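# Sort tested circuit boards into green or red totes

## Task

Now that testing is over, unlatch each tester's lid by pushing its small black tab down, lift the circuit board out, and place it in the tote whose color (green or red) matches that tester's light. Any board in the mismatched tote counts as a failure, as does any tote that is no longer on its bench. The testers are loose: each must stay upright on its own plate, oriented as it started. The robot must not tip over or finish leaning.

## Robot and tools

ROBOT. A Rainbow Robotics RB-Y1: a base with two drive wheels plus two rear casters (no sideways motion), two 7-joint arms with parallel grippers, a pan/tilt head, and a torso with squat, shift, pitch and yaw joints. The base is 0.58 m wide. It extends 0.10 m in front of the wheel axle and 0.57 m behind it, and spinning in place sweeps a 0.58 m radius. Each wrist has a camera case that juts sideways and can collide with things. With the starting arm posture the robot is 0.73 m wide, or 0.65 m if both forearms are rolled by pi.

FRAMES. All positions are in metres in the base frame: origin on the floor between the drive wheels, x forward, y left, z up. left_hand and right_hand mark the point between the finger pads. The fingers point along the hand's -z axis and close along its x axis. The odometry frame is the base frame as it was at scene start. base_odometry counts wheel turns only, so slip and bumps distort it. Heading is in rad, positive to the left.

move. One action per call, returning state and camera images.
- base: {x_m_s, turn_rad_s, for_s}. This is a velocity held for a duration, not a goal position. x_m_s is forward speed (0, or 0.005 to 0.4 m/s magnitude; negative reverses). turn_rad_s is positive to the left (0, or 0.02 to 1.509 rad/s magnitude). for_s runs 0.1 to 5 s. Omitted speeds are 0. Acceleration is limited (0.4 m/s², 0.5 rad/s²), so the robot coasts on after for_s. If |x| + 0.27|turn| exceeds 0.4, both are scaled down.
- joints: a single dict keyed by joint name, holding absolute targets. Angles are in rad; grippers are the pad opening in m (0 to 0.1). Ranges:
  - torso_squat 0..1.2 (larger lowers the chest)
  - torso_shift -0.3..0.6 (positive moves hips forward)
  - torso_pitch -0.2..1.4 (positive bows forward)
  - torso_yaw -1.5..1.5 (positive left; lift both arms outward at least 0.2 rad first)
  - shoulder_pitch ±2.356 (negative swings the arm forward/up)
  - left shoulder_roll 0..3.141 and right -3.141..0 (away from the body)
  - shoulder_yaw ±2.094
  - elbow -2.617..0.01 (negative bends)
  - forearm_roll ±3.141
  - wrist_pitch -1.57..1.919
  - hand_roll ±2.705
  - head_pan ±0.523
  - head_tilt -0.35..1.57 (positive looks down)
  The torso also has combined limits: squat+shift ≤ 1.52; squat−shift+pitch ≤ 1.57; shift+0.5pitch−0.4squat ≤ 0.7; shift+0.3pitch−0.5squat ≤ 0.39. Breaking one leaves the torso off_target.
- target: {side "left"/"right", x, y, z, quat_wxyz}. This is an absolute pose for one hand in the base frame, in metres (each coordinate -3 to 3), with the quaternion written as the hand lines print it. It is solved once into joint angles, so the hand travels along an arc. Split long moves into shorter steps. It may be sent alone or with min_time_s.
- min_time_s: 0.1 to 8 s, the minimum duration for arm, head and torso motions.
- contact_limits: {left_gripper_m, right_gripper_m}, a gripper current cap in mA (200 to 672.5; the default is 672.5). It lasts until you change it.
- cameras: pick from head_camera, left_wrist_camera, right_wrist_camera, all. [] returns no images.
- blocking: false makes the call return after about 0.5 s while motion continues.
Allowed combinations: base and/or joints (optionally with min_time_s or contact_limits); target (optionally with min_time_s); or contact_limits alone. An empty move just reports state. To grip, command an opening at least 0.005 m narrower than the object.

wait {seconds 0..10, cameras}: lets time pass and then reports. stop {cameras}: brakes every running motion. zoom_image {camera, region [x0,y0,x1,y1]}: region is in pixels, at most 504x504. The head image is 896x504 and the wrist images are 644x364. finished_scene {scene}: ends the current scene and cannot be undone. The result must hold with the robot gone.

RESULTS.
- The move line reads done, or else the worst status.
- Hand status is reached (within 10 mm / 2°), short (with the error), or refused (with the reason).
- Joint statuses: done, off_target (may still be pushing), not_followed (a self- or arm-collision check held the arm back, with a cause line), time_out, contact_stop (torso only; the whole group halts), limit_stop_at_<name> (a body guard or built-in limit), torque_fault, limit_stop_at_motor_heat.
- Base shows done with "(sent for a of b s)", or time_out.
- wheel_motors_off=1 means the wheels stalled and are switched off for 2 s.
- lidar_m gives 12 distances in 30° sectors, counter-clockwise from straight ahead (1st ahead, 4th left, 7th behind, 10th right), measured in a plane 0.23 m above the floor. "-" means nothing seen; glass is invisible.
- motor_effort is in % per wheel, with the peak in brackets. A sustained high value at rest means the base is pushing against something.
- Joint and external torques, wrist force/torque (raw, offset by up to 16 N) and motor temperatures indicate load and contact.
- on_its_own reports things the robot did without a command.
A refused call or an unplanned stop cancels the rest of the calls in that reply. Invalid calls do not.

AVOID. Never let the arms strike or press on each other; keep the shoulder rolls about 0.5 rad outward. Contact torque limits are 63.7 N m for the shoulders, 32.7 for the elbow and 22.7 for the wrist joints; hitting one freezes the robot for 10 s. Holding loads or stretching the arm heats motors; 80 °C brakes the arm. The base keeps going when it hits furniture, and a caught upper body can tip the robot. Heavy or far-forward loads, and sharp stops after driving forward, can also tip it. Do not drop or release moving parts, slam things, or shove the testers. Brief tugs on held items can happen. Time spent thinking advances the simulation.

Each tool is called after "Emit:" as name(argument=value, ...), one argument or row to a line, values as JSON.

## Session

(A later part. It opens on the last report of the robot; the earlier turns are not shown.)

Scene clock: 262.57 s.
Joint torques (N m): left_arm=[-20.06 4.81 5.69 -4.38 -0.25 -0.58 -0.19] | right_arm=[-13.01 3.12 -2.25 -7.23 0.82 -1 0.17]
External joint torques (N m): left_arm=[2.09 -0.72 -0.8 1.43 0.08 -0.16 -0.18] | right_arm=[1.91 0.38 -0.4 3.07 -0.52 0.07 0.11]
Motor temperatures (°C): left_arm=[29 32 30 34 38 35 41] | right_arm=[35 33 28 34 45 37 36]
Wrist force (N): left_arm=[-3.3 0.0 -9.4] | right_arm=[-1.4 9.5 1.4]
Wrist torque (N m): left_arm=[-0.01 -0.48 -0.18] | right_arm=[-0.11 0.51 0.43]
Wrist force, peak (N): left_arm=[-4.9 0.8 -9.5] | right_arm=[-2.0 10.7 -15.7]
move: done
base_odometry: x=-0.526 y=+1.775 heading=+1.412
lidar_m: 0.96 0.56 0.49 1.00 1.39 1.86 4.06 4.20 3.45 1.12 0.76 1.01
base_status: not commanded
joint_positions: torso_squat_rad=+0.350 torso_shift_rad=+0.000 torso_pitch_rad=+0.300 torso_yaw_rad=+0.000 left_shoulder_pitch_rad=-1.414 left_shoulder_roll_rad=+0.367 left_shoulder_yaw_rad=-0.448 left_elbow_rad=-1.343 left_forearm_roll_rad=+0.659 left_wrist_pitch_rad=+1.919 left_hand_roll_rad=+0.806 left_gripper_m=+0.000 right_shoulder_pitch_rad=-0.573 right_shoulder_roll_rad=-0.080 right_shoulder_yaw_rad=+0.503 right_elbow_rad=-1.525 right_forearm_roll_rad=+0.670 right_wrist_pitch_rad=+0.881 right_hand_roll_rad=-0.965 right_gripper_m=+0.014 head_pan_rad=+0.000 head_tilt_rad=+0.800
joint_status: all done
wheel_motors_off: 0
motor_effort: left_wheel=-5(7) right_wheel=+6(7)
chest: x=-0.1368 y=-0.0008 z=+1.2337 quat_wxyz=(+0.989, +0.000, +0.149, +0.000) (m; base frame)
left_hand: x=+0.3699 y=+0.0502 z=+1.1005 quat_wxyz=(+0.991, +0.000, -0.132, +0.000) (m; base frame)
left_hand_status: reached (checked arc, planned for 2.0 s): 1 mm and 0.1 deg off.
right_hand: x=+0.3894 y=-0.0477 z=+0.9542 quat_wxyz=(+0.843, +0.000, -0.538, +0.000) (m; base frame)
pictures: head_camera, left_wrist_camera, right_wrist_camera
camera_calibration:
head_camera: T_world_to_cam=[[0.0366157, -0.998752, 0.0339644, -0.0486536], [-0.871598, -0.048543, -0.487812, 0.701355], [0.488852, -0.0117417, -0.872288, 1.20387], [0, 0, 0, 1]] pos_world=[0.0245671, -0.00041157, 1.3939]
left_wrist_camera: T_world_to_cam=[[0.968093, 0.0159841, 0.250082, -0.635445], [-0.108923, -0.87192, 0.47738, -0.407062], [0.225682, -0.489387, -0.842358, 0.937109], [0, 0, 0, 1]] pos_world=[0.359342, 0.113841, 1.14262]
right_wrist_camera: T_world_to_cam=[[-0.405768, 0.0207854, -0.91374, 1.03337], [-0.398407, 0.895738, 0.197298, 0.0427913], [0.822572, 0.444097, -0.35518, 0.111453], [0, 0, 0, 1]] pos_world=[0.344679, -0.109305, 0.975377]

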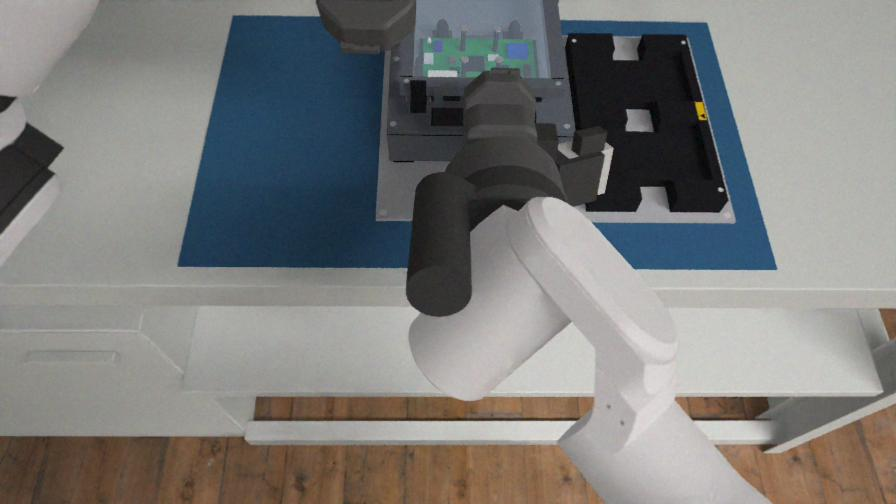

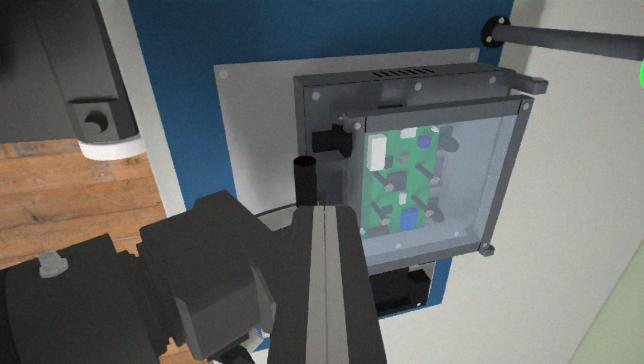

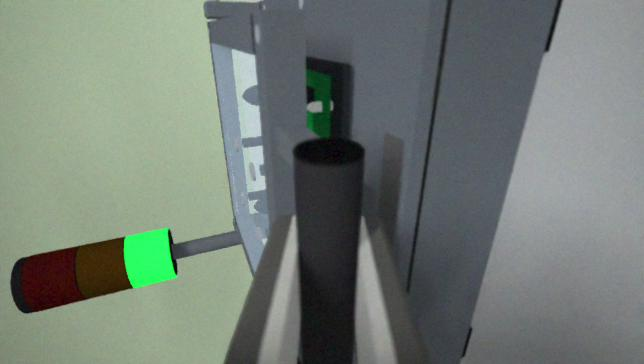

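Emit:
move(
  target={"side":"left","x":0.393,"y":0.046,"z":1.02,"quat_wxyz":[0.991,0,-0.131,0]},
  min_time_s=2,
)

Emit:
zoom_image(
  camera="left_wrist_camera",
  region=[150, 60, 500, 364],
)

Emit:
zoom_image(
  camera="head_camera",
  region=[350, 20, 590, 170],
)

Scene clock: 275.37 s.
Joint torques (N m): left_arm=[-20.37 3.52 4.51 -5.19 -0.2 -0.68 -0.29] | right_arm=[-13 2.94 -2.34 -7.22 0.91 -0.99 0.19]
External joint torques (N m): left_arm=[2.24 -1.54 -1.37 1.53 0.12 -0.23 -0.28] | right_arm=[1.91 0.21 -0.48 3.08 -0.43 0.08 0.13]
Motor temperatures (°C): left_arm=[29 32 30 34 38 35 41] | right_arm=[35 33 28 34 45 37 36]
Wrist force (N): left_arm=[-3.5 0.2 -9.9] | right_arm=[-1.3 10.1 2.0]
Wrist torque (N m): left_arm=[-0.03 -0.51 -0.22] | right_arm=[-0.12 0.49 0.43]
Wrist force, peak (N): left_arm=[-3.5 0.0 -10.1] | right_arm=[-1.4 10.9 1.7]
move: done
base_odometry: x=-0.526 y=+1.775 heading=+1.412
lidar_m: 0.97 0.55 0.49 1.01 1.39 1.85 4.05 4.20 3.45 1.12 0.76 1.01
base_status: not commanded
joint_positions: torso_squat_rad=+0.350 torso_shift_rad=+0.000 torso_pitch_rad=+0.300 torso_yaw_rad=+0.000 left_shoulder_pitch_rad=-1.349 left_shoulder_roll_rad=+0.306 left_shoulder_yaw_rad=-0.511 left_elbow_rad=-1.128 left_forearm_roll_rad=+0.583 left_wrist_pitch_rad=+1.671 left_hand_roll_rad=+0.732 left_gripper_m=+0.000 right_shoulder_pitch_rad=-0.573 right_shoulder_roll_rad=-0.080 right_shoulder_yaw_rad=+0.503 right_elbow_rad=-1.525 right_forearm_roll_rad=+0.670 right_wrist_pitch_rad=+0.881 right_hand_roll_rad=-0.965 right_gripper_m=+0.014 head_pan_rad=+0.000 head_tilt_rad=+0.800
joint_status: all done
wheel_motors_off: 0
motor_effort: left_wheel=-4(7) right_wheel=+7(8)
chest: x=-0.1368 y=-0.0008 z=+1.2337 quat_wxyz=(+0.989, +0.000, +0.149, +0.000) (m; base frame)
left_hand: x=+0.3929 y=+0.0462 z=+1.0203 quat_wxyz=(+0.991, +0.000, -0.132, +0.000) (m; base frame)
left_hand_status: reached (checked arc, planned for 2.0 s): 0 mm and 0.1 deg off.
right_hand: x=+0.3894 y=-0.0477 z=+0.9542 quat_wxyz=(+0.843, +0.000, -0.538, +0.000) (m; base frame)
pictures: head_camera, left_wrist_camera, right_wrist_camera
camera_calibration:
head_camera: T_world_to_cam=[[0.0366159, -0.998752, 0.0339644, -0.0486534], [-0.871598, -0.0485432, -0.487813, 0.701355], [0.488853, -0.0117415, -0.872287, 1.20387], [0, 0, 0, 1]] pos_world=[0.024567, -0.000411454, 1.3939]
left_wrist_camera: T_world_to_cam=[[0.968259, 0.0158362, 0.249449, -0.637049], [-0.108635, -0.87214, 0.477043, -0.369506], [0.225109, -0.489, -0.842737, 0.863052], [0, 0, 0, 1]] pos_world=[0.382406, 0.109859, 1.06251]
right_wrist_camera: T_world_to_cam=[[-0.405767, 0.0207853, -0.91374, 1.03337], [-0.398407, 0.895738, 0.197297, 0.0427916], [0.822572, 0.444097, -0.35518, 0.111453], [0, 0, 0, 1]] pos_world=[0.344679, -0.109305, 0.975377]

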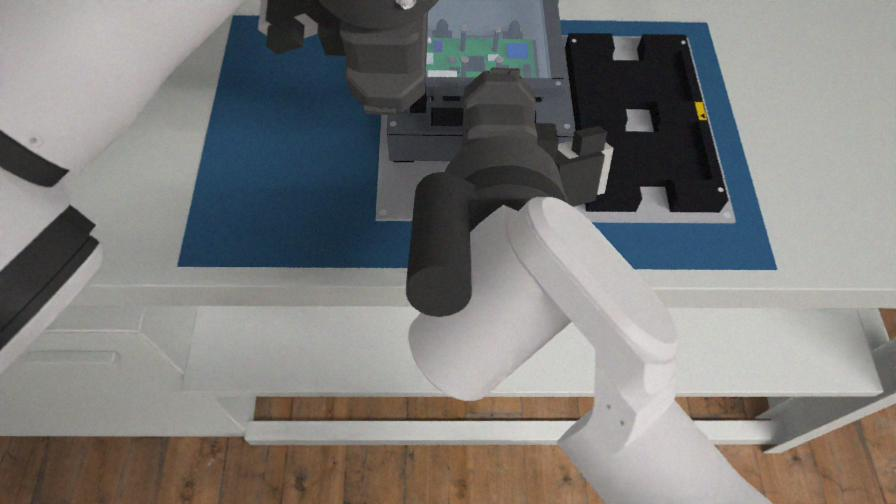

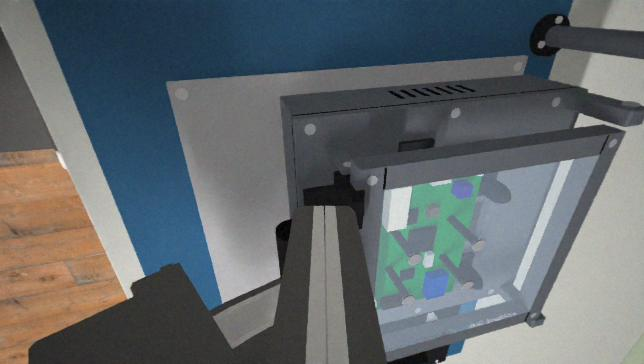

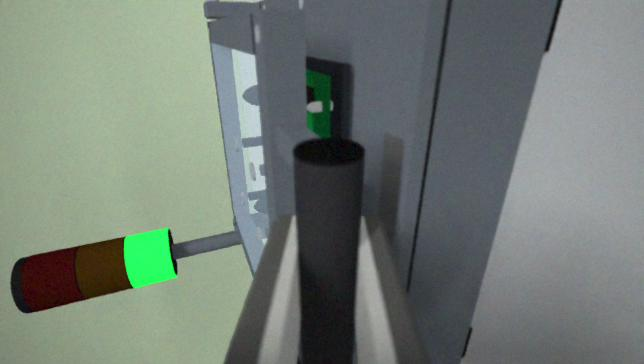

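Scaled by 1.440 from the camera's 644x364 image, which has a finer 920x520 frame.

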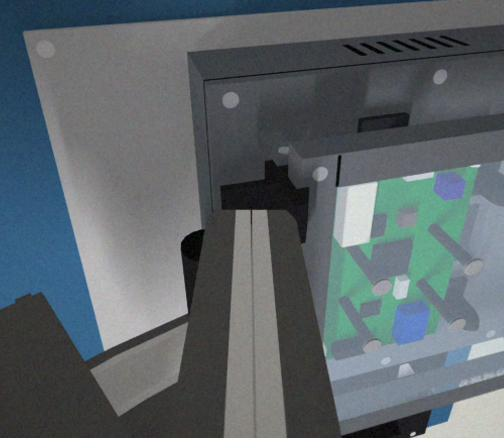

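Scaled by 2.100 from the camera's 896x504 image, which has a finer 1280x720 frame.

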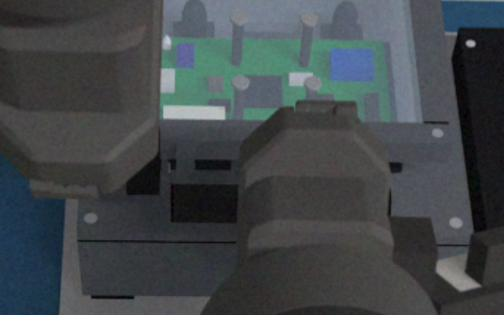

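Emit:
move(
  target={"side":"left","x":0.401,"y":0.047,"z":0.995,"quat_wxyz":[0.991,0,-0.131,0]},
  min_time_s=1.5,
)

Emit:
zoom_image(
  camera="left_wrist_camera",
  region=[150, 60, 500, 364],
)

Scene clock: 290.33 s.
Joint torques (N m): left_arm=[-20.24 3.31 4.16 -5.45 -0.22 -0.71 -0.25] | right_arm=[-13.12 3.17 -2.39 -7.28 0.92 -0.99 0.16]
External joint torques (N m): left_arm=[2.59 -1.72 -1.3 1.45 0.09 -0.25 -0.24] | right_arm=[1.8 0.44 -0.54 3.03 -0.43 0.08 0.11]
Motor temperatures (°C): left_arm=[29 32 30 34 38 35 41] | right_arm=[35 33 28 34 45 37 36]
Wrist force (N): left_arm=[-3.5 -0.2 -9.6] | right_arm=[-1.1 10.2 2.1]
Wrist torque (N m): left_arm=[0.01 -0.52 -0.22] | right_arm=[-0.12 0.52 0.43]
Wrist force, peak (N): left_arm=[-3.7 -0.2 -10.0] | right_arm=[-1.1 10.5 2.3]
move: done
base_odometry: x=-0.526 y=+1.775 heading=+1.412
lidar_m: 0.97 0.55 0.49 1.01 1.39 1.86 4.06 4.20 3.45 1.12 0.76 1.01
base_status: not commanded
joint_positions: torso_squat_rad=+0.350 torso_shift_rad=+0.000 torso_pitch_rad=+0.300 torso_yaw_rad=+0.000 left_shoulder_pitch_rad=-1.345 left_shoulder_roll_rad=+0.281 left_shoulder_yaw_rad=-0.523 left_elbow_rad=-1.025 left_forearm_roll_rad=+0.567 left_wrist_pitch_rad=+1.580 left_hand_roll_rad=+0.699 left_gripper_m=+0.000 right_shoulder_pitch_rad=-0.573 right_shoulder_roll_rad=-0.080 right_shoulder_yaw_rad=+0.503 right_elbow_rad=-1.525 right_forearm_roll_rad=+0.670 right_wrist_pitch_rad=+0.881 right_hand_roll_rad=-0.965 right_gripper_m=+0.014 head_pan_rad=+0.000 head_tilt_rad=+0.800
joint_status: all done
wheel_motors_off: 0
motor_effort: left_wheel=-5(7) right_wheel=+5(7)
chest: x=-0.1368 y=-0.0008 z=+1.2337 quat_wxyz=(+0.989, +0.000, +0.149, +0.000) (m; base frame)
left_hand: x=+0.4010 y=+0.0472 z=+0.9954 quat_wxyz=(+0.991, +0.000, -0.132, +0.000) (m; base frame)
left_hand_status: reached (checked arc, planned for 1.5 s): 0 mm and 0.1 deg off.
right_hand: x=+0.3894 y=-0.0477 z=+0.9542 quat_wxyz=(+0.843, +0.000, -0.538, +0.000) (m; base frame)
pictures: head_camera, left_wrist_camera, right_wrist_camera
camera_calibration:
head_camera: T_world_to_cam=[[0.0366156, -0.998752, 0.0339643, -0.0486535], [-0.871598, -0.0485429, -0.487812, 0.701355], [0.488852, -0.0117417, -0.872288, 1.20387], [0, 0, 0, 1]] pos_world=[0.0245672, -0.000411548, 1.3939]
left_wrist_camera: T_world_to_cam=[[0.968363, 0.0158079, 0.249043, -0.638323], [-0.10843, -0.872203, 0.476975, -0.355873], [0.224756, -0.488889, -0.842895, 0.840932], [0, 0, 0, 1]] pos_world=[0.390537, 0.110819, 1.03753]
right_wrist_camera: T_world_to_cam=[[-0.405768, 0.0207854, -0.91374, 1.03337], [-0.398406, 0.895738, 0.197297, 0.0427917], [0.822572, 0.444096, -0.35518, 0.111453], [0, 0, 0, 1]] pos_world=[0.344679, -0.109305, 0.975377]

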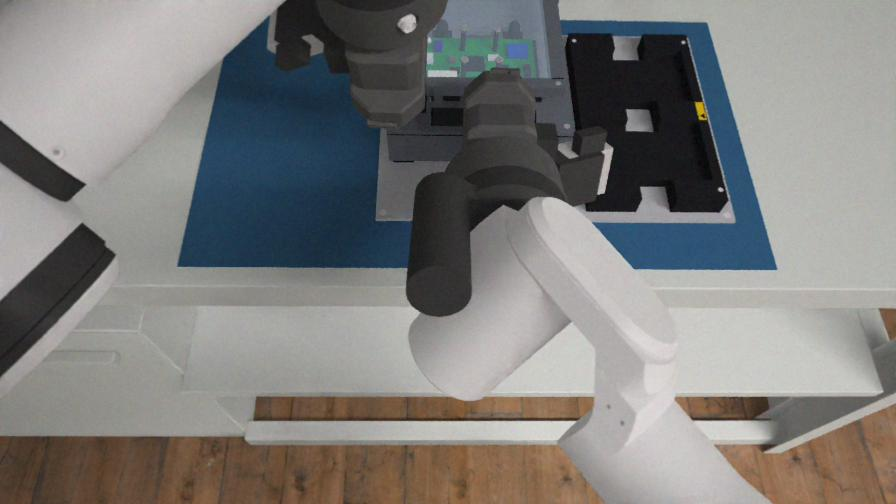

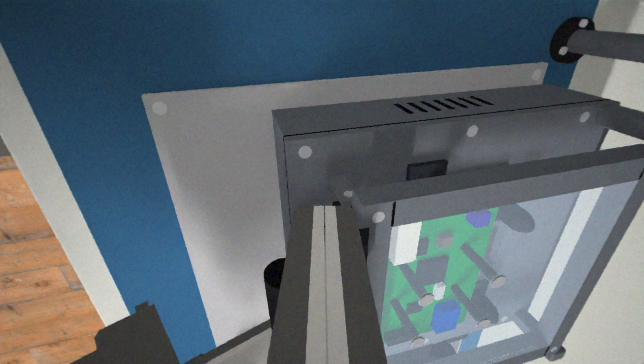

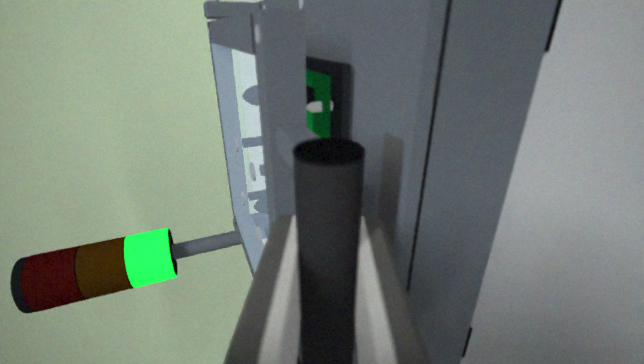

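Scaled by 1.440 from the camera's 644x364 image, which has a finer 920x520 frame.

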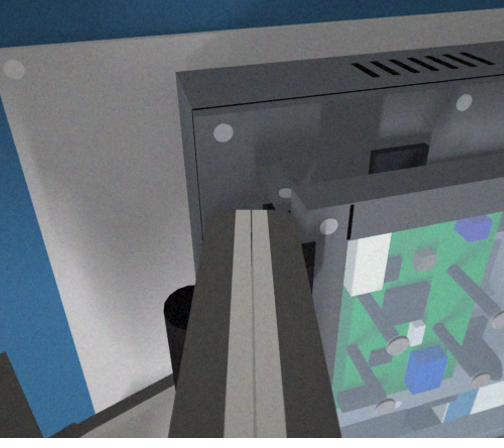

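Emit:
move(
  target={"side":"left","x":0.401,"y":0.045,"z":0.98,"quat_wxyz":[0.991,0,-0.131,0]},
  min_time_s=1,
  cameras=[],
)

Emit:
move(
  target={"side":"left","x":0.401,"y":0.045,"z":0.97,"quat_wxyz":[0.991,0,-0.131,0]},
  min_time_s=1,
  cameras=["left_wrist_camera","right_wrist_camera"],
)

Emit:
zoom_image(
  camera="left_wrist_camera",
  region=[150, 60, 500, 364],
)

Scene clock: 298.33 s.
Joint torques (N m): left_arm=[-20.16 3.12 3.88 -5.44 -0.04 -0.78 -0.28] | right_arm=[-12.98 2.85 -2.36 -7.31 0.87 -0.96 0.14]
External joint torques (N m): left_arm=[2.62 -1.73 -1.39 1.53 0.26 -0.32 -0.27] | right_arm=[1.93 0.12 -0.51 3 -0.47 0.12 0.08]
Motor temperatures (°C): left_arm=[29 32 30 34 38 35 41] | right_arm=[35 33 28 34 45 37 36]
Wrist force (N): left_arm=[-3.6 0.9 -7.3] | right_arm=[-1.4 9.7 0.5]
Wrist torque (N m): left_arm=[0.02 -0.51 -0.22] | right_arm=[-0.08 0.50 0.41]
Wrist force, peak (N): left_arm=[-3.6 -0.1 -10.0] | right_arm=[-1.0 10.5 1.9]
move: done
base_odometry: x=-0.526 y=+1.775 heading=+1.412
lidar_m: 0.97 0.55 0.49 1.01 1.39 1.86 4.06 4.20 3.46 1.13 0.76 1.00
base_status: not commanded
joint_positions: torso_squat_rad=+0.350 torso_shift_rad=+0.000 torso_pitch_rad=+0.300 torso_yaw_rad=+0.000 left_shoulder_pitch_rad=-1.335 left_shoulder_roll_rad=+0.264 left_shoulder_yaw_rad=-0.534 left_elbow_rad=-0.985 left_forearm_roll_rad=+0.555 left_wrist_pitch_rad=+1.536 left_hand_roll_rad=+0.694 left_gripper_m=+0.000 right_shoulder_pitch_rad=-0.573 right_shoulder_roll_rad=-0.080 right_shoulder_yaw_rad=+0.503 right_elbow_rad=-1.525 right_forearm_roll_rad=+0.670 right_wrist_pitch_rad=+0.881 right_hand_roll_rad=-0.965 right_gripper_m=+0.014 head_pan_rad=+0.000 head_tilt_rad=+0.800
joint_status: all done
wheel_motors_off: 0
motor_effort: left_wheel=-5(6) right_wheel=+6(7)
chest: x=-0.1368 y=-0.0008 z=+1.2337 quat_wxyz=(+0.989, +0.000, +0.149, +0.000) (m; base frame)
left_hand: x=+0.4012 y=+0.0451 z=+0.9804 quat_wxyz=(+0.991, +0.000, -0.131, +0.000) (m; base frame)
left_hand_status: reached (checked arc, planned for 1.0 s): 0 mm and 0.0 deg off.
right_hand: x=+0.3894 y=-0.0477 z=+0.9542 quat_wxyz=(+0.843, +0.000, -0.538, +0.000) (m; base frame)
pictures: none
No camera images: "cameras" was empty.

Scene clock: 299.67 s.
Joint torques (N m): left_arm=[-20.61 -0.65 3.68 -6.6 0.9 -1.67 -0.21] | right_arm=[-12.94 3.17 -2.41 -7.23 0.88 -1.06 0.1]
External joint torques (N m): left_arm=[2.11 -5.39 -1.48 0.41 1.2 -1.2 -0.2] | right_arm=[1.98 0.44 -0.55 3.08 -0.46 0.02 0.05]
Motor temperatures (°C): left_arm=[29 32 30 34 38 35 41] | right_arm=[35 33 28 34 45 37 36]
Wrist force (N): left_arm=[-3.2 6.4 -7.8] | right_arm=[-1.7 8.2 0.8]
Wrist torque (N m): left_arm=[0.10 -0.52 -0.22] | right_arm=[-0.11 0.49 0.41]
Wrist force, peak (N): left_arm=[-3.1 6.2 -8.2] | right_arm=[-1.7 9.8 -2.8]
move: done
base_odometry: x=-0.526 y=+1.775 heading=+1.412
lidar_m: 0.97 0.55 0.49 1.02 1.39 1.86 4.05 4.20 3.45 1.13 0.75 1.01
base_status: not commanded
joint_positions: torso_squat_rad=+0.350 torso_shift_rad=+0.000 torso_pitch_rad=+0.300 torso_yaw_rad=+0.000 left_shoulder_pitch_rad=-1.324 left_shoulder_roll_rad=+0.258 left_shoulder_yaw_rad=-0.540 left_elbow_rad=-0.967 left_forearm_roll_rad=+0.549 left_wrist_pitch_rad=+1.510 left_hand_roll_rad=+0.691 left_gripper_m=+0.000 right_shoulder_pitch_rad=-0.573 right_shoulder_roll_rad=-0.080 right_shoulder_yaw_rad=+0.503 right_elbow_rad=-1.525 right_forearm_roll_rad=+0.670 right_wrist_pitch_rad=+0.881 right_hand_roll_rad=-0.965 right_gripper_m=+0.014 head_pan_rad=+0.000 head_tilt_rad=+0.800
joint_status: all done
wheel_motors_off: 0
motor_effort: left_wheel=-4(7) right_wheel=+7(7)
chest: x=-0.1368 y=-0.0008 z=+1.2337 quat_wxyz=(+0.989, +0.000, +0.149, +0.000) (m; base frame)
left_hand: x=+0.4010 y=+0.0460 z=+0.9706 quat_wxyz=(+0.991, +0.000, -0.131, +0.001) (m; base frame)
left_hand_status: reached (checked arc, planned for 1.0 s): 1 mm and 0.1 deg off.
right_hand: x=+0.3894 y=-0.0477 z=+0.9542 quat_wxyz=(+0.843, +0.000, -0.538, +0.000) (m; base frame)
pictures: left_wrist_camera, right_wrist_camera
camera_calibration:
left_wrist_camera: T_world_to_cam=[[0.968474, 0.0164362, 0.248572, -0.631706], [-0.107365, -0.872854, 0.476024, -0.344577], [0.224791, -0.487705, -0.843571, 0.820053], [0, 0, 0, 1]] pos_world=[0.390455, 0.109561, 1.01282]
right_wrist_camera: T_world_to_cam=[[-0.405743, 0.0207805, -0.913751, 1.03339], [-0.398395, 0.895748, 0.197275, 0.0428046], [0.82259, 0.444077, -0.355164, 0.111449], [0, 0, 0, 1]] pos_world=[0.344665, -0.109308, 0.975396]

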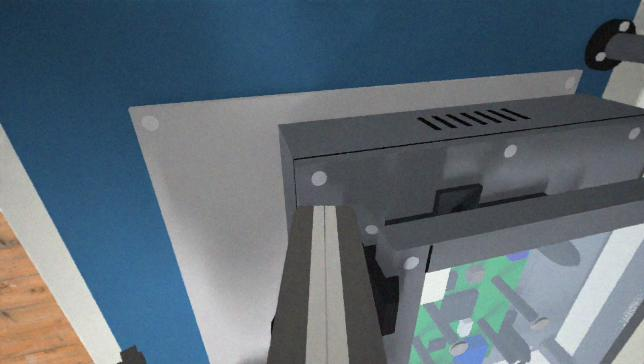

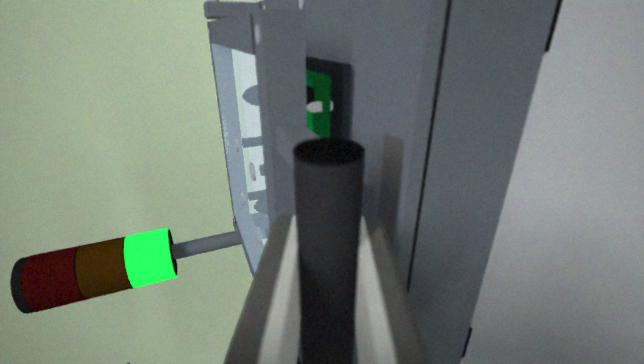

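Scaled by 1.440 from the camera's 644x364 image, which has a finer 920x520 frame.

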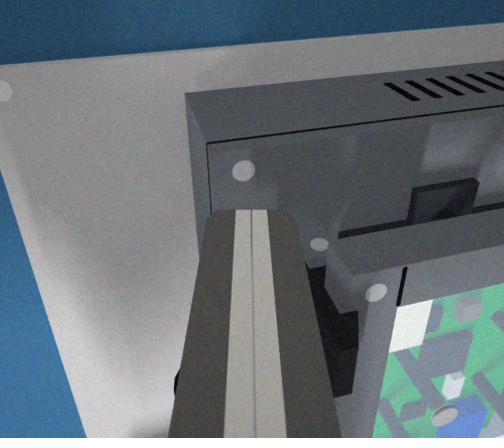

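Emit:
move(
  target={"side":"left","x":0.40,"y":0.047,"z":1.0,"quat_wxyz":[0.991,0,-0.131,0]},
  cameras=[],
)

Emit:
move(
  target={"side":"left","x":0.34,"y":0.05,"z":1.03,"quat_wxyz":[0.991,0,-0.131,0]},
  cameras=["head_camera","left_wrist_camera"],
)

Emit:
zoom_image(
  camera="left_wrist_camera",
  region=[250, 60, 600, 364],
)

Scene clock: 308.97 s.
Joint torques (N m): left_arm=[-21.22 5.7 5.91 -6.12 0.07 -0.43 0.22] | right_arm=[-13 3.08 -2.47 -7.26 0.84 -1.1 0.16]
External joint torques (N m): left_arm=[1.6 0.65 0.39 0.75 0.38 0.03 0.23] | right_arm=[1.91 0.35 -0.61 3.05 -0.5 -0.03 0.11]
Motor temperatures (°C): left_arm=[30 32 30 34 38 35 41] | right_arm=[35 33 28 34 45 37 36]
Wrist force (N): left_arm=[-3.5 -0.2 -9.8] | right_arm=[-1.2 9.8 1.9]
Wrist torque (N m): left_arm=[0.00 -0.50 -0.22] | right_arm=[-0.11 0.51 0.42]
Wrist force, peak (N): left_arm=[-3.8 4.5 -10.2] | right_arm=[-1.8 11.2 -6.4]
move: done
base_odometry: x=-0.526 y=+1.775 heading=+1.412
lidar_m: 0.97 0.55 0.49 1.01 1.39 1.85 4.06 4.20 3.45 1.13 0.76 1.01
base_status: not commanded
joint_positions: torso_squat_rad=+0.350 torso_shift_rad=+0.000 torso_pitch_rad=+0.300 torso_yaw_rad=+0.000 left_shoulder_pitch_rad=-1.349 left_shoulder_roll_rad=+0.285 left_shoulder_yaw_rad=-0.520 left_elbow_rad=-1.038 left_forearm_roll_rad=+0.570 left_wrist_pitch_rad=+1.596 left_hand_roll_rad=+0.702 left_gripper_m=+0.000 right_shoulder_pitch_rad=-0.573 right_shoulder_roll_rad=-0.080 right_shoulder_yaw_rad=+0.503 right_elbow_rad=-1.525 right_forearm_roll_rad=+0.670 right_wrist_pitch_rad=+0.881 right_hand_roll_rad=-0.965 right_gripper_m=+0.014 head_pan_rad=+0.000 head_tilt_rad=+0.800
joint_status: all done
wheel_motors_off: 0
motor_effort: left_wheel=-5(6) right_wheel=+5(8)
chest: x=-0.1368 y=-0.0007 z=+1.2337 quat_wxyz=(+0.989, +0.000, +0.149, +0.000) (m; base frame)
left_hand: x=+0.4000 y=+0.0469 z=+1.0000 quat_wxyz=(+0.991, +0.000, -0.131, +0.000) (m; base frame)
left_hand_status: reached (checked arc, planned for 0.3 s): 0 mm and 0.0 deg off.
right_hand: x=+0.3894 y=-0.0477 z=+0.9543 quat_wxyz=(+0.843, +0.000, -0.538, +0.000) (m; base frame)
pictures: none
No camera images: "cameras" was empty.

Scene clock: 310.17 s.
Joint torques (N m): left_arm=[-19.26 4.49 5.92 -5.84 -0.13 -0.51 -0.03] | right_arm=[-13.22 2.94 -2.41 -7.41 0.68 -1 0.07]
External joint torques (N m): left_arm=[1.12 0.59 -0.81 0.43 0.23 -0.13 -0.02] | right_arm=[1.7 0.21 -0.55 2.9 -0.66 0.08 0.01]
Motor temperatures (°C): left_arm=[30 32 30 34 38 35 41] | right_arm=[35 33 28 34 45 37 36]
Wrist force (N): left_arm=[-3.4 -0.3 -9.7] | right_arm=[-2.2 10.1 -2.0]
Wrist torque (N m): left_arm=[0.03 -0.51 -0.22] | right_arm=[-0.11 0.47 0.39]
Wrist force, peak (N): left_arm=[-3.2 0.7 -10.8] | right_arm=[-1.8 12.7 -0.7]
move: done
base_odometry: x=-0.526 y=+1.775 heading=+1.412
lidar_m: 0.96 0.55 0.50 1.02 1.39 1.86 4.06 4.20 3.45 1.12 0.76 1.01
base_status: not commanded
joint_positions: torso_squat_rad=+0.350 torso_shift_rad=+0.000 torso_pitch_rad=+0.300 torso_yaw_rad=+0.000 left_shoulder_pitch_rad=-1.213 left_shoulder_roll_rad=+0.362 left_shoulder_yaw_rad=-0.525 left_elbow_rad=-1.498 left_forearm_roll_rad=+0.597 left_wrist_pitch_rad=+1.849 left_hand_roll_rad=+0.872 left_gripper_m=+0.000 right_shoulder_pitch_rad=-0.573 right_shoulder_roll_rad=-0.080 right_shoulder_yaw_rad=+0.503 right_elbow_rad=-1.525 right_forearm_roll_rad=+0.670 right_wrist_pitch_rad=+0.881 right_hand_roll_rad=-0.965 right_gripper_m=+0.014 head_pan_rad=+0.000 head_tilt_rad=+0.800
joint_status: all done
wheel_motors_off: 0
motor_effort: left_wheel=-5(6) right_wheel=+6(7)
chest: x=-0.1368 y=-0.0007 z=+1.2337 quat_wxyz=(+0.989, +0.000, +0.149, +0.000) (m; base frame)
left_hand: x=+0.3399 y=+0.0499 z=+1.0302 quat_wxyz=(+0.991, +0.000, -0.131, +0.000) (m; base frame)
left_hand_status: reached (checked arc, planned for 0.8 s): 0 mm and 0.1 deg off.
right_hand: x=+0.3894 y=-0.0477 z=+0.9542 quat_wxyz=(+0.843, +0.000, -0.538, +0.000) (m; base frame)
pictures: head_camera, left_wrist_camera
camera_calibration:
head_camera: T_world_to_cam=[[0.0365945, -0.998751, 0.0340097, -0.0486924], [-0.871578, -0.0485471, -0.487847, 0.701378], [0.488888, -0.0117896, -0.872267, 1.20386], [0, 0, 0, 1]] pos_world=[0.0245335, -0.000388717, 1.39391]
left_wrist_camera: T_world_to_cam=[[0.96894, 0.0153486, 0.246818, -0.585724], [-0.107662, -0.872339, 0.4769, -0.37689], [0.222628, -0.488661, -0.843592, 0.886771], [0, 0, 0, 1]] pos_world=[0.329535, 0.113545, 1.07238]

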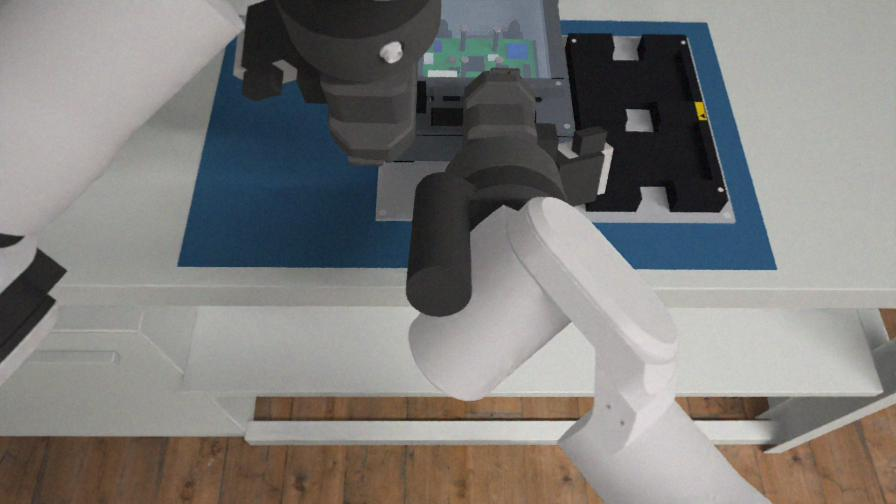

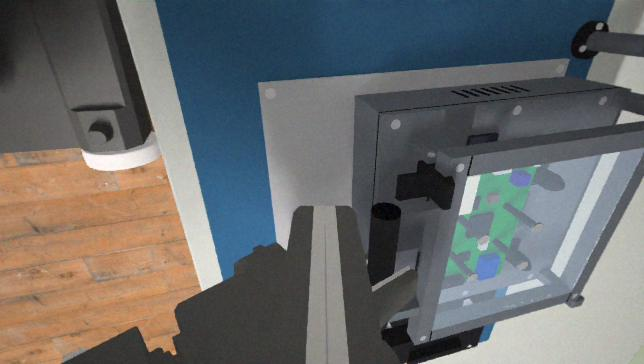

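Scaled by 1.440 from the camera's 644x364 image, which has a finer 920x520 frame.

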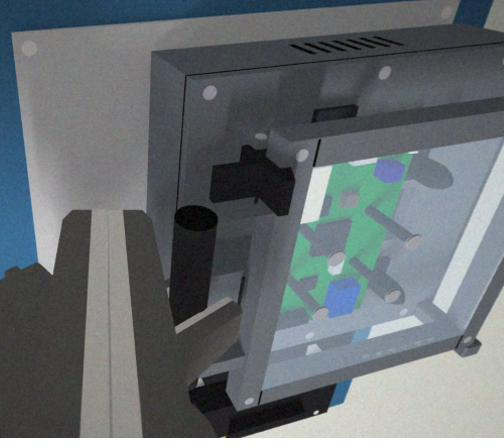

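Emit:
move(
  target={"side":"left","x":0.398,"y":0.038,"z":1.0,"quat_wxyz":[0.991,0,-0.131,0]},
  min_time_s=1,
  cameras=[],
)

Emit:
move(
  target={"side":"left","x":0.399,"y":0.038,"z":0.978,"quat_wxyz":[0.991,0,-0.131,0]},
  min_time_s=1,
  cameras=["head_camera","left_wrist_camera","right_wrist_camera"],
)

Emit:
zoom_image(
  camera="left_wrist_camera",
  region=[200, 160, 450, 364],
)

Scene clock: 333.00 s.
Joint torques (N m): left_arm=[-21.64 3.83 6.32 -5.5 -0.1 -0.45 -0.04] | right_arm=[-12.98 2.9 -2.58 -7.23 0.73 -0.95 0.19]
External joint torques (N m): left_arm=[1.11 -0.99 0.88 1.42 0.22 0.01 -0.03] | right_arm=[1.93 0.17 -0.72 3.08 -0.61 0.12 0.14]
Motor temperatures (°C): left_arm=[30 32 30 34 38 35 41] | right_arm=[35 33 28 33 45 37 36]
Wrist force (N): left_arm=[-3.4 -0.3 -9.9] | right_arm=[-1.0 10.4 0.8]
Wrist torque (N m): left_arm=[0.03 -0.51 -0.23] | right_arm=[-0.11 0.53 0.42]
Wrist force, peak (N): left_arm=[-4.0 0.7 -10.1] | right_arm=[-1.5 12.1 -1.3]
move: done
base_odometry: x=-0.526 y=+1.775 heading=+1.412
lidar_m: 0.97 0.55 0.49 1.01 1.40 1.86 4.05 4.20 3.45 1.13 0.76 1.01
base_status: not commanded
joint_positions: torso_squat_rad=+0.350 torso_shift_rad=+0.000 torso_pitch_rad=+0.300 torso_yaw_rad=+0.000 left_shoulder_pitch_rad=-1.353 left_shoulder_roll_rad=+0.266 left_shoulder_yaw_rad=-0.522 left_elbow_rad=-1.036 left_forearm_roll_rad=+0.558 left_wrist_pitch_rad=+1.597 left_hand_roll_rad=+0.716 left_gripper_m=+0.000 right_shoulder_pitch_rad=-0.573 right_shoulder_roll_rad=-0.080 right_shoulder_yaw_rad=+0.503 right_elbow_rad=-1.525 right_forearm_roll_rad=+0.670 right_wrist_pitch_rad=+0.881 right_hand_roll_rad=-0.965 right_gripper_m=+0.014 head_pan_rad=+0.000 head_tilt_rad=+0.800
joint_status: all done
wheel_motors_off: 0
motor_effort: left_wheel=-5(6) right_wheel=+6(8)
chest: x=-0.1368 y=-0.0007 z=+1.2337 quat_wxyz=(+0.989, +0.000, +0.149, +0.000) (m; base frame)
left_hand: x=+0.3976 y=+0.0382 z=+1.0002 quat_wxyz=(+0.991, +0.000, -0.133, +0.000) (m; base frame)
left_hand_status: reached (checked arc, planned for 1.0 s): 0 mm and 0.2 deg off.
right_hand: x=+0.3894 y=-0.0477 z=+0.9542 quat_wxyz=(+0.843, +0.000, -0.538, +0.000) (m; base frame)
pictures: none
No camera images: "cameras" was empty.

Scene clock: 334.33 s.
Joint torques (N m): left_arm=[-19.15 2.7 3.3 -4.89 -0.24 -0.87 -0.22] | right_arm=[-13.16 2.99 -2.64 -7.17 0.75 -0.92 0.18]
External joint torques (N m): left_arm=[3.59 -1.94 -1.86 2.13 0.07 -0.41 -0.2] | right_arm=[1.76 0.25 -0.78 3.13 -0.59 0.15 0.13]
Motor temperatures (°C): left_arm=[30 32 30 34 38 35 41] | right_arm=[35 33 28 33 45 37 36]
Wrist force (N): left_arm=[-3.6 0.1 -4.7] | right_arm=[-1.6 10.4 -2.5]
Wrist torque (N m): left_arm=[0.00 -0.42 -0.20] | right_arm=[-0.09 0.54 0.42]
Wrist force, peak (N): left_arm=[-3.7 -0.4 -9.9] | right_arm=[-2.4 10.6 -5.0]
move: done
base_odometry: x=-0.526 y=+1.775 heading=+1.412
lidar_m: 0.96 0.55 0.49 1.01 1.39 1.85 4.05 4.20 3.45 1.13 0.76 1.01
base_status: not commanded
joint_positions: torso_squat_rad=+0.350 torso_shift_rad=+0.000 torso_pitch_rad=+0.300 torso_yaw_rad=+0.000 left_shoulder_pitch_rad=-1.338 left_shoulder_roll_rad=+0.246 left_shoulder_yaw_rad=-0.535 left_elbow_rad=-0.975 left_forearm_roll_rad=+0.544 left_wrist_pitch_rad=+1.533 left_hand_roll_rad=+0.702 left_gripper_m=+0.000 right_shoulder_pitch_rad=-0.573 right_shoulder_roll_rad=-0.080 right_shoulder_yaw_rad=+0.503 right_elbow_rad=-1.525 right_forearm_roll_rad=+0.670 right_wrist_pitch_rad=+0.881 right_hand_roll_rad=-0.965 right_gripper_m=+0.014 head_pan_rad=+0.000 head_tilt_rad=+0.800
joint_status: all done
wheel_motors_off: 0
motor_effort: left_wheel=-6(6) right_wheel=+7(7)
chest: x=-0.1368 y=-0.0007 z=+1.2337 quat_wxyz=(+0.989, +0.000, +0.149, +0.000) (m; base frame)
left_hand: x=+0.3992 y=+0.0380 z=+0.9786 quat_wxyz=(+0.991, +0.000, -0.132, +0.000) (m; base frame)
left_hand_status: reached (checked arc, planned for 1.0 s): 1 mm and 0.1 deg off.
right_hand: x=+0.3894 y=-0.0477 z=+0.9542 quat_wxyz=(+0.843, +0.000, -0.538, +0.000) (m; base frame)
pictures: head_camera, left_wrist_camera, right_wrist_camera
camera_calibration:
head_camera: T_world_to_cam=[[0.0365957, -0.998752, 0.0339951, -0.0486837], [-0.871573, -0.0485412, -0.487856, 0.701388], [0.488898, -0.0117758, -0.872262, 1.20386], [0, 0, 0, 1]] pos_world=[0.024528, -0.000400305, 1.39391]
left_wrist_camera: T_world_to_cam=[[0.968366, 0.0157094, 0.249041, -0.632254], [-0.108533, -0.872158, 0.477034, -0.356033], [0.224697, -0.488972, -0.842863, 0.822713], [0, 0, 0, 1]] pos_world=[0.388751, 0.101699, 1.02073]
right_wrist_camera: T_world_to_cam=[[-0.405718, 0.0207277, -0.913763, 1.03339], [-0.398433, 0.895741, 0.197226, 0.0428507], [0.822584, 0.444092, -0.355159, 0.111454], [0, 0, 0, 1]] pos_world=[0.344656, -0.109299, 0.975404]

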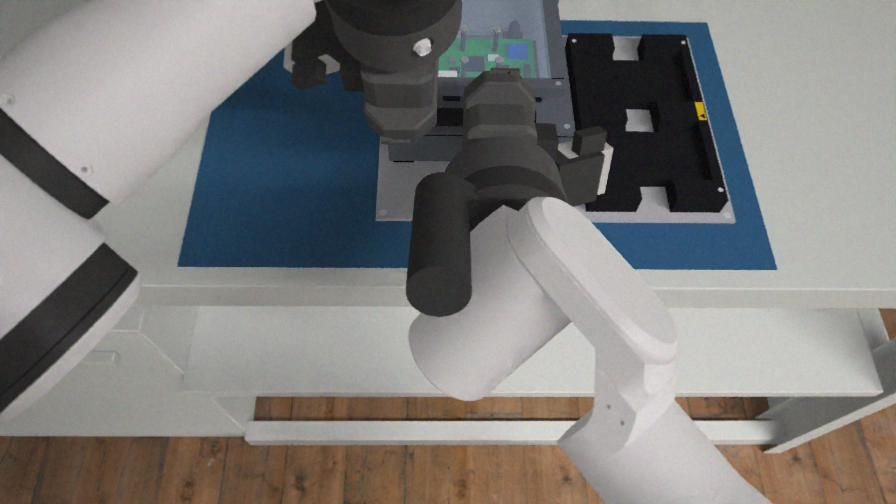

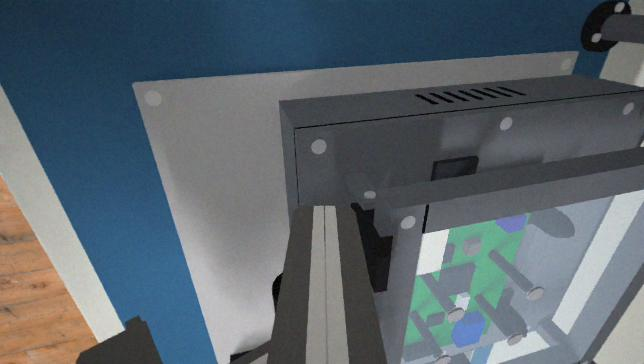

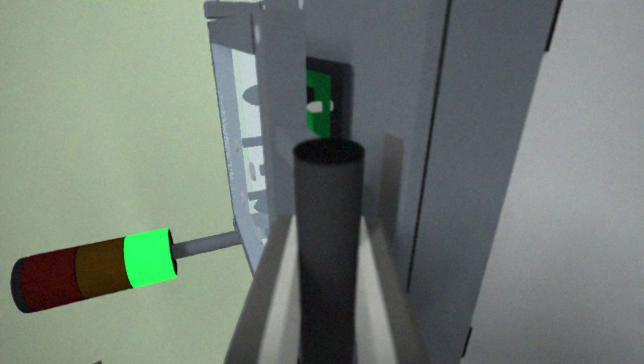

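Scaled by 2.016 from the camera's 644x364 image, which has a finer 920x520 frame.

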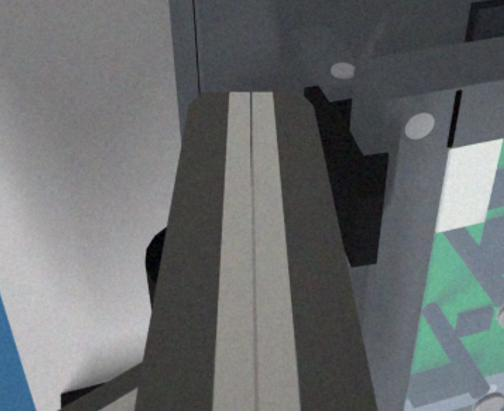

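Emit:
move(
  target={"side":"left","x":0.400,"y":0.038,"z":0.968,"quat_wxyz":[0.991,0,-0.131,0]},
  min_time_s=1,
  cameras=["left_wrist_camera"],
)

Emit:
zoom_image(
  camera="left_wrist_camera",
  region=[200, 160, 450, 364],
)

Scene clock: 340.97 s.
Joint torques (N m): left_arm=[-7.35 0.84 -0.42 1.27 -0.21 -3.05 -0.3] | right_arm=[-9.82 3.11 -0.44 -5.73 -0.18 -0.5 0.22]
External joint torques (N m): left_arm=[15.4 -3.76 -5.47 8.33 0.09 -2.58 -0.28] | right_arm=[5.14 0.39 1.44 4.58 -1.53 0.57 0.17]
Motor temperatures (°C): left_arm=[30 32 30 34 38 35 41] | right_arm=[35 33 28 33 45 37 36]
Wrist force (N): left_arm=[-11.7 6.4 36.1] | right_arm=[6.9 8.6 -14.7]
Wrist torque (N m): left_arm=[0.12 -0.52 -0.16] | right_arm=[-0.08 0.76 0.43]
Wrist force, peak (N): left_arm=[-12.5 6.8 37.9] | right_arm=[7.1 9.1 -16.3]
move: done
base_odometry: x=-0.526 y=+1.775 heading=+1.412
lidar_m: 0.97 0.55 0.49 1.01 1.39 1.85 4.06 4.19 3.45 1.12 0.76 1.00
base_status: not commanded
joint_positions: torso_squat_rad=+0.350 torso_shift_rad=-0.001 torso_pitch_rad=+0.298 torso_yaw_rad=+0.000 left_shoulder_pitch_rad=-1.335 left_shoulder_roll_rad=+0.238 left_shoulder_yaw_rad=-0.540 left_elbow_rad=-0.948 left_forearm_roll_rad=+0.538 left_wrist_pitch_rad=+1.503 left_hand_roll_rad=+0.696 left_gripper_m=+0.000 right_shoulder_pitch_rad=-0.574 right_shoulder_roll_rad=-0.080 right_shoulder_yaw_rad=+0.503 right_elbow_rad=-1.526 right_forearm_roll_rad=+0.671 right_wrist_pitch_rad=+0.881 right_hand_roll_rad=-0.965 right_gripper_m=+0.014 head_pan_rad=+0.000 head_tilt_rad=+0.800
joint_status: all done
wheel_motors_off: 0
motor_effort: left_wheel=-6(7) right_wheel=+6(8)
chest: x=-0.1376 y=-0.0007 z=+1.2338 quat_wxyz=(+0.989, +0.000, +0.148, +0.000) (m; base frame)
left_hand: x=+0.4003 y=+0.0376 z=+0.9718 quat_wxyz=(+0.991, -0.001, -0.134, +0.000) (m; base frame)
left_hand_status: reached (checked arc, planned for 1.0 s): 4 mm and 0.4 deg off.
right_hand: x=+0.3894 y=-0.0476 z=+0.9558 quat_wxyz=(+0.842, +0.000, -0.539, +0.000) (m; base frame)
pictures: left_wrist_camera
camera_calibration:
left_wrist_camera: T_world_to_cam=[[0.96709, 0.0149778, 0.253993, -0.635881], [-0.111855, -0.871596, 0.477293, -0.351961], [0.228528, -0.489996, -0.841236, 0.81346], [0, 0, 0, 1]] pos_world=[0.389687, 0.101349, 1.01381]

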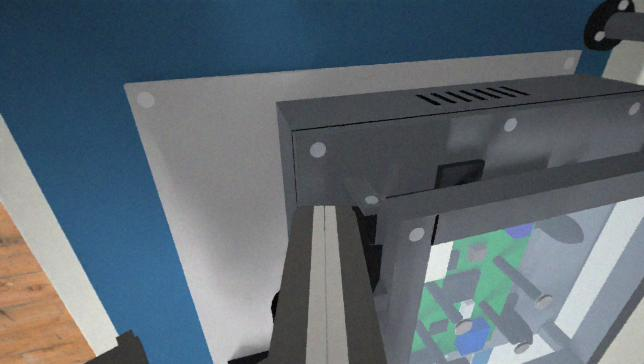

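Scaled by 2.016 from the camera's 644x364 image, which has a finer 920x520 frame.

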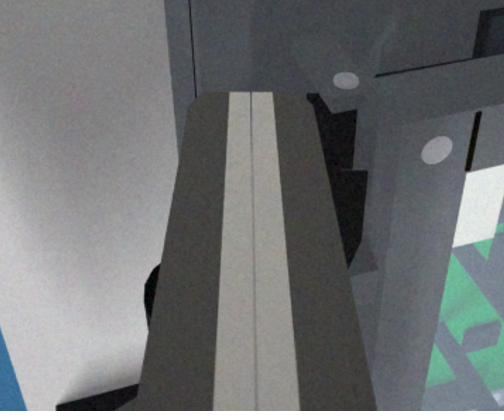

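Emit:
move(
  target={"side":"right","x":0.391,"y":-0.048,"z":0.98,"quat_wxyz":[0.8434,0,-0.5373,0]},
  min_time_s=1.5,
)

Emit:
zoom_image(
  camera="left_wrist_camera",
  region=[200, 100, 500, 364],
)

Scene clock: 353.23 s.
Joint torques (N m): left_arm=[-6.43 1.58 -0.26 1.12 -0.28 -3.29 -0.32] | right_arm=[-15.54 1.7 -2.51 -12.49 2.06 -0.71 0.55]
External joint torques (N m): left_arm=[16.33 -3.01 -5.3 8.18 0.03 -2.82 -0.3] | right_arm=[-0.36 -0.84 -0.52 -2.23 0.72 0.48 0.49]
Motor temperatures (°C): left_arm=[29 32 30 33 38 35 41] | right_arm=[35 33 28 33 45 37 36]
Wrist force (N): left_arm=[-14.6 6.4 42.9] | right_arm=[-5.7 15.7 -26.0]
Wrist torque (N m): left_arm=[0.07 -0.58 -0.17] | right_arm=[-0.05 0.99 0.37]
Wrist force, peak (N): left_arm=[-16.0 6.8 45.3] | right_arm=[-4.1 14.6 -30.5]
move: done
base_odometry: x=-0.526 y=+1.775 heading=+1.412
lidar_m: 0.97 0.54 0.49 1.01 1.38 1.86 4.06 4.20 3.45 1.12 0.75 1.01
base_status: not commanded
joint_positions: torso_squat_rad=+0.350 torso_shift_rad=-0.001 torso_pitch_rad=+0.298 torso_yaw_rad=+0.000 left_shoulder_pitch_rad=-1.335 left_shoulder_roll_rad=+0.237 left_shoulder_yaw_rad=-0.540 left_elbow_rad=-0.948 left_forearm_roll_rad=+0.538 left_wrist_pitch_rad=+1.503 left_hand_roll_rad=+0.696 left_gripper_m=+0.000 right_shoulder_pitch_rad=-0.590 right_shoulder_roll_rad=-0.085 right_shoulder_yaw_rad=+0.491 right_elbow_rad=-1.605 right_forearm_roll_rad=+0.608 right_wrist_pitch_rad=+0.952 right_hand_roll_rad=-0.885 right_gripper_m=+0.014 head_pan_rad=+0.000 head_tilt_rad=+0.800
joint_status: all done
wheel_motors_off: 0
motor_effort: left_wheel=-4(5) right_wheel=+7(8)
chest: x=-0.1376 y=-0.0007 z=+1.2338 quat_wxyz=(+0.989, +0.000, +0.148, +0.000) (m; base frame)
left_hand: x=+0.4003 y=+0.0377 z=+0.9718 quat_wxyz=(+0.991, -0.001, -0.134, +0.000) (m; base frame)
right_hand: x=+0.3909 y=-0.0477 z=+0.9796 quat_wxyz=(+0.844, +0.000, -0.537, +0.000) (m; base frame)
right_hand_status: reached (checked arc, planned for 1.5 s): 1 mm and 0.0 deg off.
pictures: head_camera, left_wrist_camera, right_wrist_camera
camera_calibration:
head_camera: T_world_to_cam=[[0.036785, -0.998744, 0.0340204, -0.0486206], [-0.870801, -0.0487369, -0.489214, 0.702493], [0.490257, -0.0116293, -0.8715, 1.20361], [0, 0, 0, 1]] pos_world=[0.0234439, -0.000325114, 1.39427]
left_wrist_camera: T_world_to_cam=[[0.967077, 0.0149722, 0.254042, -0.635937], [-0.111899, -0.871566, 0.477337, -0.352015], [0.228561, -0.490049, -0.841197, 0.813475], [0, 0, 0, 1]] pos_world=[0.389681, 0.10136, 1.01388]
right_wrist_camera: T_world_to_cam=[[-0.407769, 0.0203283, -0.912859, 1.05703], [-0.398041, 0.8958, 0.197751, 0.0378162], [0.821759, 0.443992, -0.357188, 0.121575], [0, 0, 0, 1]] pos_world=[0.346169, -0.109342, 1.00086]

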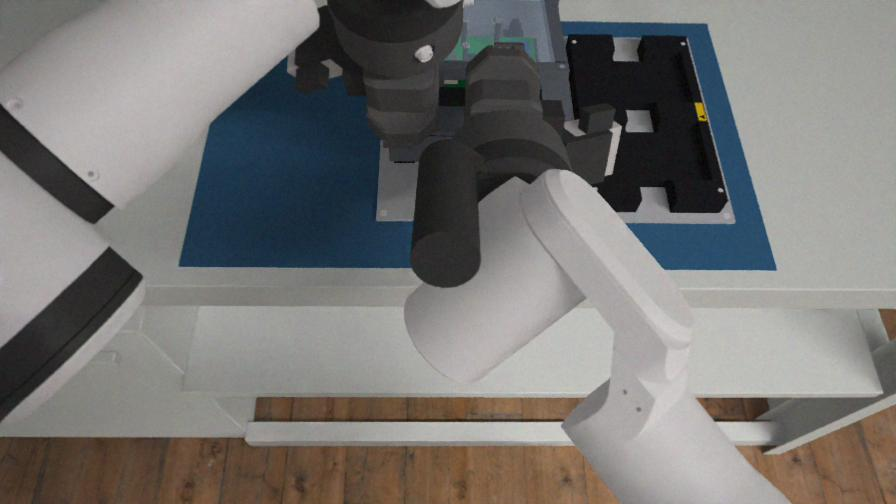

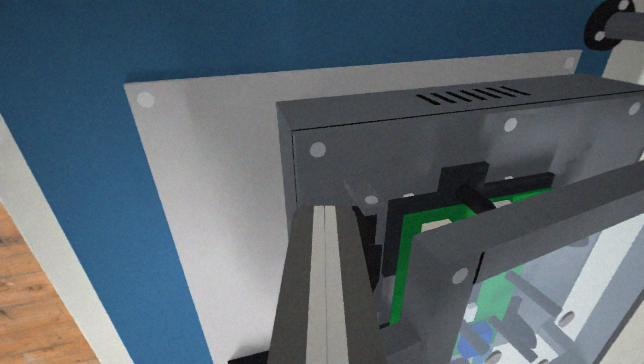

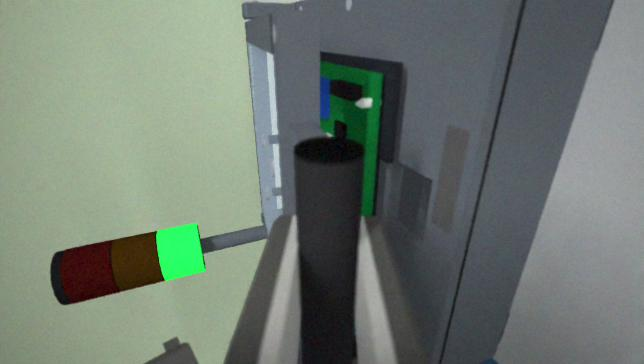

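Scaled by 1.680 from the camera's 644x364 image, which has a finer 920x520 frame.

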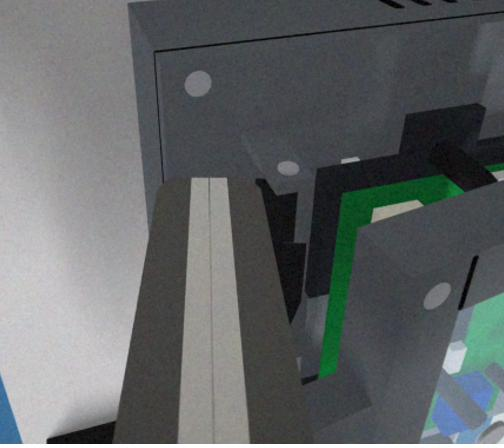

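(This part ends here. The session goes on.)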